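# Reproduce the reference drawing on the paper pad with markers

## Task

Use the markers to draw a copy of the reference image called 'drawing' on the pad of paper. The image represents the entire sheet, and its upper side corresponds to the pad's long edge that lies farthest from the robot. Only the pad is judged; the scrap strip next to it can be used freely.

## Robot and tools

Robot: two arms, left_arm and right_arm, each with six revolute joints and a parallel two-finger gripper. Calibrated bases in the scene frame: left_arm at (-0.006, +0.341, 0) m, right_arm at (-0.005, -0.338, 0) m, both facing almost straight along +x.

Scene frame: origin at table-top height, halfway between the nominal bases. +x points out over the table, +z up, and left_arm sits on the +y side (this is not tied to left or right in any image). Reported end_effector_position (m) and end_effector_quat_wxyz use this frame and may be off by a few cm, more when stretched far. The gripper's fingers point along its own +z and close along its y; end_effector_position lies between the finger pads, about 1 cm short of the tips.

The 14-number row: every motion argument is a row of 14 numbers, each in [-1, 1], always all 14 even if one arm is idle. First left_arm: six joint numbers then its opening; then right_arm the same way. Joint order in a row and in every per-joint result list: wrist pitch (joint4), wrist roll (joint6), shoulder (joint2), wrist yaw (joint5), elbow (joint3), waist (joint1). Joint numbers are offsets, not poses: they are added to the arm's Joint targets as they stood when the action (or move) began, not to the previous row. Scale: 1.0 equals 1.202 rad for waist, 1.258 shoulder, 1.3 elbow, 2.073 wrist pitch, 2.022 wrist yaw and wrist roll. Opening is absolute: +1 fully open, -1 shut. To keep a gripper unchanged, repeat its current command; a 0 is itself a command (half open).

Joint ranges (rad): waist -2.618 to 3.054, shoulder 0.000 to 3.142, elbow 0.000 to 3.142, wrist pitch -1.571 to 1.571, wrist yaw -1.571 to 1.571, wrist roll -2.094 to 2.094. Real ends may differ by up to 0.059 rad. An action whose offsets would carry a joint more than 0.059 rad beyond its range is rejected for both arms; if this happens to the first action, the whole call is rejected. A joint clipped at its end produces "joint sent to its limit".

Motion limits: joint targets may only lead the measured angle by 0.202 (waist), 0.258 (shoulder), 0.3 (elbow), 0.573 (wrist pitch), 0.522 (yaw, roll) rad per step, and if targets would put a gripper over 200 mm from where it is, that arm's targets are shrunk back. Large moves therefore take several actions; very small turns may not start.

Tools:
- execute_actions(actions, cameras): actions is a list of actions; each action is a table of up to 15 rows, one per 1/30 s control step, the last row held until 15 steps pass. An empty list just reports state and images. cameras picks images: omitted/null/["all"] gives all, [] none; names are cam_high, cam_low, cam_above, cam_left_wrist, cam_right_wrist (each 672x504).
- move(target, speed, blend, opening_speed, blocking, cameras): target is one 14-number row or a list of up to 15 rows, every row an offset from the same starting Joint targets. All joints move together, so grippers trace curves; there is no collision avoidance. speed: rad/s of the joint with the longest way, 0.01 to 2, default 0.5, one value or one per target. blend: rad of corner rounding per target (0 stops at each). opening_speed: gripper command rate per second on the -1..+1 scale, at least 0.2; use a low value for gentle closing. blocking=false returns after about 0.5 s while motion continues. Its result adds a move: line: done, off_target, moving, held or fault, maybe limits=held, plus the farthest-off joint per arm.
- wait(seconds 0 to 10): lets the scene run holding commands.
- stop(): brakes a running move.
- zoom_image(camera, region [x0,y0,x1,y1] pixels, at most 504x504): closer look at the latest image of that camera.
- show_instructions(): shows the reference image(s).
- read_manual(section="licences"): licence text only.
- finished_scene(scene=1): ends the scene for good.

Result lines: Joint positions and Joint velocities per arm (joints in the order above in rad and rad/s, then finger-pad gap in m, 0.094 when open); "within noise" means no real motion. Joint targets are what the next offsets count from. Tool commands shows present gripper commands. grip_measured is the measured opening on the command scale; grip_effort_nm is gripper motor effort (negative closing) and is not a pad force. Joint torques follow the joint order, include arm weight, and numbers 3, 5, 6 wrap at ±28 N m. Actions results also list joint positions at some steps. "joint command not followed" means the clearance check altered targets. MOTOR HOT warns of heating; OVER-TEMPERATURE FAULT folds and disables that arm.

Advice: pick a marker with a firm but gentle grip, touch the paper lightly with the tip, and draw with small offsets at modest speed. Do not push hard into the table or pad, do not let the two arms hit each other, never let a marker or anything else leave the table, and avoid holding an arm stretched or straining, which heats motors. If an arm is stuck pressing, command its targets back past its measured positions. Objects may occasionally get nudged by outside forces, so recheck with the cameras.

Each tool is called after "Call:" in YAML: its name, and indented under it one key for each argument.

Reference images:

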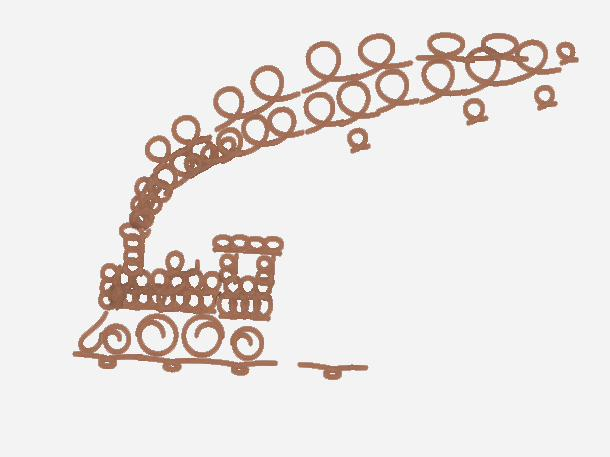

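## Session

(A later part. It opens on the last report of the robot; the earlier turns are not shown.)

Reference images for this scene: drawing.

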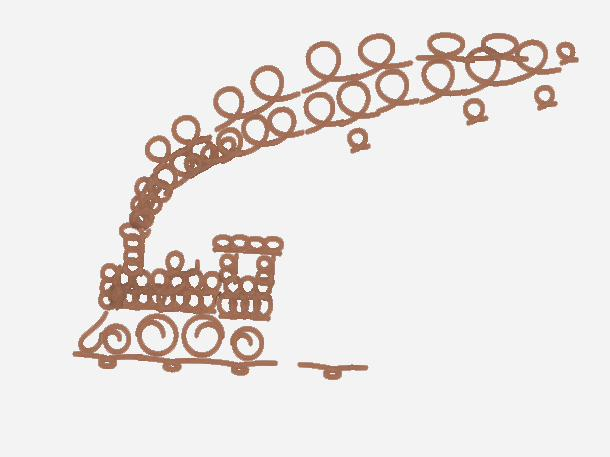

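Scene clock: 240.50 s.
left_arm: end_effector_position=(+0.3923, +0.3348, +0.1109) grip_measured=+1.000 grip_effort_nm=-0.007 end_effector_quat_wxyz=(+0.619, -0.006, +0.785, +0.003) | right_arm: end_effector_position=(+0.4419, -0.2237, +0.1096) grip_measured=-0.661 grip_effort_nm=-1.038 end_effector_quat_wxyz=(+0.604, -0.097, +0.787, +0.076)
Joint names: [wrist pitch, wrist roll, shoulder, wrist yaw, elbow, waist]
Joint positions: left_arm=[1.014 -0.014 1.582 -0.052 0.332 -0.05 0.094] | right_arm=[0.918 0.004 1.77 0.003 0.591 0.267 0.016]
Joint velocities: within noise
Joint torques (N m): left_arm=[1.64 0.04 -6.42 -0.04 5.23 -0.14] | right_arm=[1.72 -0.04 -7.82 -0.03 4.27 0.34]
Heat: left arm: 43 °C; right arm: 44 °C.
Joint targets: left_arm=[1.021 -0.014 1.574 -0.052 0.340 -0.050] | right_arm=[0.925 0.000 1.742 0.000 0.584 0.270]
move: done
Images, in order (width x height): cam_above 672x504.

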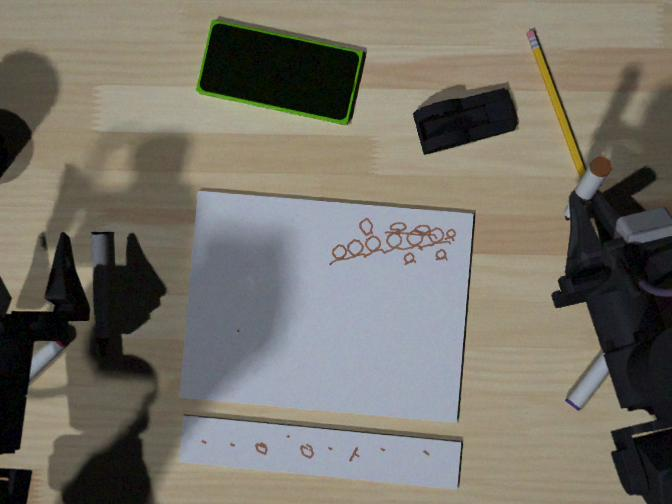

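Call:
move:
  target:
    - [0,0,0,0,0,0,1,0,0,0.2096,0,0.2072,0.2953,-0.9]
    - [0,0,0,0,0,0,1,0,0,0.2096,0,0.2072,0.3182,-0.9]
    - [0,0,0,0,0,0,1,0,0,0.2421,0,0.2369,0.3182,-0.9]
    - [0,0,0,0,0,0,1,0,0,0.2601,0,0.2419,0.3182,-0.9]
    - [0,0,0,0,0,0,1,0,0,0.2732,0,0.2564,0.3423,-0.9]
    - [0,0,0,0,0,0,1,0,0,0.2922,0,0.2816,0.3655,-0.9]
    - [0,0,0,0,0,0,1,0,0,0.3097,0,0.3048,0.3772,-0.9]
    - [0,0,0,0,0,0,1,0,0,0.3203,0,0.3190,0.3843,-0.9]
    - [0,0,0,0,0,0,1,0,0,0.3352,0,0.3391,0.3643,-0.9]
    - [0,0,0,0,0,0,1,0,0,0.3458,0,0.3533,0.3572,-0.9]
    - [0,0,0,0,0,0,1,0,0,0.3113,0,0.3266,0.3473,-0.9]
    - [0,0,0,0,0,0,1,0,0,0.3007,0,0.3124,0.3402,-0.9]
    - [0,0,0,0,0,0,1,0,0,0.2858,0,0.2923,0.3602,-0.9]
    - [0,0,0,0,0,0,1,0,0,0.2752,0,0.2781,0.3673,-0.9]
    - [0,0,0,0,0,0,1,0,0,0.3097,0,0.3048,0.3772,-0.9]
  speed: [0.6,0.04,0.1,0.05,0.06,0.06,0.06,0.06,0.06,0.06,0.12,0.06,0.06,0.06,0.12]
  blend: [0,0,0,0,0.002,0.002,0.002,0,0.002,0,0.002,0,0.002,0,0]
  cameras: []

Scene clock: 254.97 s.
left_arm: end_effector_position=(+0.3923, +0.3348, +0.1109) grip_measured=+1.000 grip_effort_nm=-0.002 end_effector_quat_wxyz=(+0.619, -0.006, +0.785, +0.003) | right_arm: end_effector_position=(+0.4152, +0.0181, +0.0797) grip_measured=-0.661 grip_effort_nm=-1.028 end_effector_quat_wxyz=(+0.575, -0.270, +0.742, +0.212)
Joint names: [wrist pitch, wrist roll, shoulder, wrist yaw, elbow, waist]
Joint positions: left_arm=[1.014 -0.014 1.582 -0.052 0.332 -0.05 0.094] | right_arm=[0.918 0.004 2.125 -0.002 0.958 0.717 0.016]
Joint velocities: within noise
Joint torques (N m): left_arm=[1.66 0.06 -6.46 -0.05 5.15 -0.13] | right_arm=[1.73 -0.04 -7.71 0.03 7.01 0.51]
Heat: left arm: 43 °C; right arm: 45 °C.
Joint targets: left_arm=[1.021 -0.014 1.574 -0.052 0.340 -0.050] | right_arm=[0.925 0.000 2.132 -0.001 0.981 0.724]
move: done
No camera images: "cameras" was empty.

Call:
move:
  target:
    - [0,0,0,0,0,0,1,0,0,0.0087,0,0.0114,0.0225,-0.9]
    - [0,0,0,0,0,0,1,0,0,-0.0435,0,-0.0209,0.0225,-0.9]
    - [0,0,0,0,0,0,1,0,0,-0.0421,0,-0.0187,-0.0021,-0.9]
    - [0,0,0,0,0,0,1,0,0,-0.0421,0,-0.0187,0.0222,-0.9]
    - [0,0,0,0,0,0,1,0,0,-0.0077,0,0.0110,0.0222,-0.9]
    - [0,0,0,0,0,0,1,0,0,0.0103,0,0.0160,0.0222,-0.9]
    - [0,0,0,0,0,0,1,0,0,0.0280,0,0.0373,0.0423,-0.9]
    - [0,0,0,0,0,0,1,0,0,0.0380,0,0.0509,0.0488,-0.9]
    - [0,0,0,0,0,0,1,0,0,0.0521,0,0.0700,0.0288,-0.9]
    - [0,0,0,0,0,0,1,0,0,0.0621,0,0.0835,0.0223,-0.9]
    - [0,0,0,0,0,0,1,0,0,0.0268,0,0.0568,0.0131,-0.9]
    - [0,0,0,0,0,0,1,0,0,0.0168,0,0.0433,0.0067,-0.9]
    - [0,0,0,0,0,0,1,0,0,0.0027,0,0.0242,0.0267,-0.9]
    - [0,0,0,0,0,0,1,0,0,-0.0073,0,0.0106,0.0331,-0.9]
    - [0,0,0,0,0,0,1,0,0,0.0280,0,0.0373,0.0423,-0.9]
  speed: [0.06,0.12,0.2,0.04,0.1,0.05,0.06,0.06,0.06,0.06,0.12,0.06,0.06,0.06,0.12]
  blend: [0,0,0,0,0,0,0.002,0,0.002,0,0.002,0,0.002,0,0]
  cameras: []

Scene clock: 262.73 s.
left_arm: end_effector_position=(+0.3923, +0.3348, +0.1109) grip_measured=+1.000 grip_effort_nm=-0.002 end_effector_quat_wxyz=(+0.619, -0.006, +0.785, +0.003) | right_arm: end_effector_position=(+0.4049, +0.0466, +0.0803) grip_measured=-0.661 grip_effort_nm=-1.033 end_effector_quat_wxyz=(+0.575, -0.288, +0.731, +0.229)
Joint names: [wrist pitch, wrist roll, shoulder, wrist yaw, elbow, waist]
Joint positions: left_arm=[1.014 -0.014 1.582 -0.052 0.332 -0.05 0.094] | right_arm=[0.918 0.004 2.16 -0.002 1.006 0.768 0.016]
Joint velocities: within noise
Joint torques (N m): left_arm=[1.65 0.04 -6.34 -0.07 5.19 -0.2] | right_arm=[1.72 -0.04 -7.97 0.02 7.06 0.54]
Heat: left arm: 43 °C; right arm: 45 °C.
Joint targets: left_arm=[1.021 -0.014 1.574 -0.052 0.340 -0.050] | right_arm=[0.926 0.000 2.167 -0.001 1.029 0.774]
move: done
No camera images: "cameras" was empty.

Call:
move:
  target:
    - [0,0,0,0,0,0,1,0,0,0.0121,0,0.0164,0.0211,-0.9]
    - [0,0,0,0,0,0,1,0,0,0.0188,0,0.0256,0.0291,-0.9]
    - [0,0,0,0,0,0,1,0,0,0.0279,0,0.0379,0.0349,-0.9]
    - [0,0,0,0,0,0,1,0,0,0.0407,0,0.0554,0.0149,-0.9]
    - [0,0,0,0,0,0,1,0,0,0.0497,0,0.0677,0.0091,-0.9]
    - [0,0,0,0,0,0,1,0,0,0.0140,0,0.0410,0.0010,-0.9]
    - [0,0,0,0,0,0,1,0,0,0.0050,0,0.0287,-0.0048,-0.9]
    - [0,0,0,0,0,0,1,0,0,-0.0078,0,0.0112,0.0152,-0.9]
    - [0,0,0,0,0,0,1,0,0,-0.0169,0,-0.0011,0.0210,-0.9]
    - [0,0,0,0,0,0,1,0,0,0.0188,0,0.0256,0.0291,-0.9]
    - [0,0,0,0,0,0,1,0,0,0.0236,0,0.0320,0.0466,-0.9]
    - [0,0,0,0,0,0,1,0,0,-0.0298,0,-0.0002,0.0466,-0.9]
    - [0,0,0,0,0,0,1,0,0,-0.0313,0,-0.0022,0.0207,-0.9]
    - [0,0,0,0,0,0,1,0,0,-0.0313,0,-0.0022,0.0489,-0.9]
    - [0,0,0,0,0,0,1,0,0,0.0041,0,0.0275,0.0489,-0.9]
  speed: [0.06,0.06,0.06,0.06,0.06,0.12,0.06,0.06,0.06,0.12,0.06,0.12,0.2,0.04,0.1]
  blend: [0.002,0.002,0,0.002,0,0.002,0,0.002,0,0.002,0,0,0,0,0]
  cameras: []

Scene clock: 270.30 s.
left_arm: end_effector_position=(+0.3923, +0.3348, +0.1109) grip_measured=+1.000 grip_effort_nm=-0.007 end_effector_quat_wxyz=(+0.619, -0.006, +0.785, +0.003) | right_arm: end_effector_position=(+0.3859, +0.0751, +0.0876) grip_measured=-0.661 grip_effort_nm=-1.033 end_effector_quat_wxyz=(+0.575, -0.307, +0.716, +0.249)
Joint names: [wrist pitch, wrist roll, shoulder, wrist yaw, elbow, waist]
Joint positions: left_arm=[1.014 -0.014 1.582 -0.052 0.332 -0.05 0.094] | right_arm=[0.918 0.004 2.166 -0.001 1.033 0.827 0.016]
Joint velocities: within noise
Joint torques (N m): left_arm=[1.71 0.05 -6.31 -0.05 5.12 0.06] | right_arm=[1.73 -0.04 -8.12 0.01 7.99 0.49]
Heat: left arm: 43 °C; right arm: 45 °C.
Joint targets: left_arm=[1.021 -0.014 1.574 -0.052 0.340 -0.050] | right_arm=[0.925 0.000 2.172 0.000 1.065 0.833]
move: done
No camera images: "cameras" was empty.

Call:
move:
  target:
    - [0,0,0,0,0,0,1,0,0,0.0180,0,0.0050,0,-0.9]
    - [0,0,0,0,0,0,1,0,0,0.0313,0,0.0207,0.0156,-0.9]
    - [0,0,0,0,0,0,1,0,0,0.0399,0,0.0325,0.0210,-0.9]
    - [0,0,0,0,0,0,1,0,0,0.0521,0,0.0493,0.0010,-0.9]
    - [0,0,0,0,0,0,1,0,0,0.0607,0,0.0611,-0.0044,-0.9]
    - [0,0,0,0,0,0,1,0,0,0.0247,0,0.0344,-0.0120,-0.9]
    - [0,0,0,0,0,0,1,0,0,0.0161,0,0.0226,-0.0175,-0.9]
    - [0,0,0,0,0,0,1,0,0,0.0039,0,0.0058,0.0026,-0.9]
    - [0,0,0,0,0,0,1,0,0,-0.0047,0,-0.0060,0.0080,-0.9]
    - [0,0,0,0,0,0,1,0,0,0.0313,0,0.0207,0.0156,-0.9]
    - [0,0,0,0,0,0,1,0,0,0.0403,0,0.0330,0.0341,-0.9]
    - [0,0,0,0,0,0,1,0,0,0.0443,0,0.0383,0.0398,-0.9]
    - [0,0,0,0,0,0,1,0,0,0.0523,0,0.0494,0.0447,-0.9]
    - [0,0,0,0,0,0,1,0,0,0.0636,0,0.0650,0.0247,-0.9]
    - [0,0,0,0,0,0,1,0,0,0.0716,0,0.0761,0.0198,-0.9]
  speed: [0.05,0.06,0.06,0.06,0.06,0.12,0.06,0.06,0.06,0.12,0.06,0.06,0.06,0.06,0.06]
  blend: [0,0.002,0,0.002,0,0.002,0,0.002,0,0.002,0.002,0.002,0,0.002,0]
  cameras: []

Scene clock: 276.23 s.
left_arm: end_effector_position=(+0.3923, +0.3348, +0.1109) grip_measured=+1.000 grip_effort_nm=0.002 end_effector_quat_wxyz=(+0.619, -0.006, +0.785, +0.003) | right_arm: end_effector_position=(+0.3854, +0.1057, +0.0812) grip_measured=-0.661 grip_effort_nm=-1.033 end_effector_quat_wxyz=(+0.577, -0.317, +0.705, +0.262)
Joint names: [wrist pitch, wrist roll, shoulder, wrist yaw, elbow, waist]
Joint positions: left_arm=[1.014 -0.014 1.582 -0.052 0.332 -0.05 0.094] | right_arm=[0.918 0.004 2.251 -0.001 1.135 0.864 0.016]
Joint velocities: within noise
Joint torques (N m): left_arm=[1.65 0.06 -6.35 -0.04 5.27 -0.09] | right_arm=[1.72 -0.04 -8.36 0.01 7.75 -0.58]
Heat: left arm: 43 °C; right arm: 45 °C.
Joint targets: left_arm=[1.021 -0.014 1.574 -0.052 0.340 -0.050] | right_arm=[0.925 0.000 2.262 0.000 1.164 0.857]
move: done
No camera images: "cameras" was empty.

Call:
move:
  target:
    - [0,0,0,0,0,0,1,0,0,-0.0361,0,-0.0267,-0.0071,-0.9]
    - [0,0,0,0,0,0,1,0,0,-0.0440,0,-0.0378,-0.0120,-0.9]
    - [0,0,0,0,0,0,1,0,0,-0.0553,0,-0.0534,0.0080,-0.9]
    - [0,0,0,0,0,0,1,0,0,-0.0633,0,-0.0645,0.0129,-0.9]
    - [0,0,0,0,0,0,1,0,0,-0.0273,0,-0.0378,0.0200,-0.9]
    - [0,0,0,0,0,0,1,0,0,-0.0169,0,-0.0234,0.0312,-0.9]
    - [0,0,0,0,0,0,1,0,0,-0.0712,0,-0.0556,0.0312,-0.9]
    - [0,0,0,0,0,0,1,0,0,-0.4134,0,-0.4459,-0.4883,-0.9]
  speed: [0.12,0.06,0.06,0.06,0.12,0.06,0.12,0.6]
  blend: [0.002,0,0.002,0,0.002,0,0,0]
  cameras: ["cam_above"]

Call:
zoom_image:
  camera: "cam_above"
  region: [240, 190, 400, 310]

Scene clock: 280.77 s.
left_arm: end_effector_position=(+0.3923, +0.3348, +0.1109) grip_measured=+1.000 grip_effort_nm=-0.007 end_effector_quat_wxyz=(+0.619, -0.006, +0.785, +0.003) | right_arm: end_effector_position=(+0.4420, -0.2246, +0.1096) grip_measured=-0.661 grip_effort_nm=-1.028 end_effector_quat_wxyz=(+0.604, -0.096, +0.787, +0.075)
Joint names: [wrist pitch, wrist roll, shoulder, wrist yaw, elbow, waist]
Joint positions: left_arm=[1.014 -0.014 1.582 -0.052 0.332 -0.05 0.094] | right_arm=[0.918 0.004 1.77 0.004 0.591 0.265 0.016]
Joint velocities: within noise
Joint torques (N m): left_arm=[1.69 0.04 -6.46 -0.03 5.19 -0.01] | right_arm=[1.71 -0.04 -7.8 -0.04 4.33 0.32]
Heat: left arm: 43 °C; right arm: 45 °C.
Joint targets: left_arm=[1.021 -0.014 1.574 -0.052 0.340 -0.050] | right_arm=[0.926 0.000 1.742 0.000 0.584 0.270]
move: done
Images, in order (width x height): cam_above 672x504.

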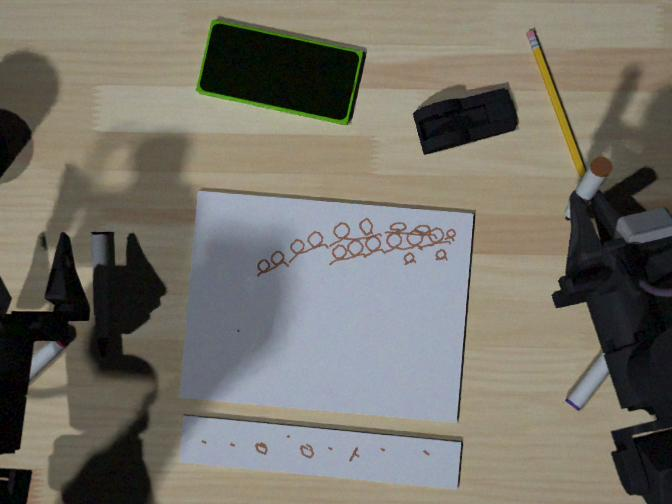

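Scaled by 3.150 from the camera's 672x504 image, which has a finer 960x720 frame.

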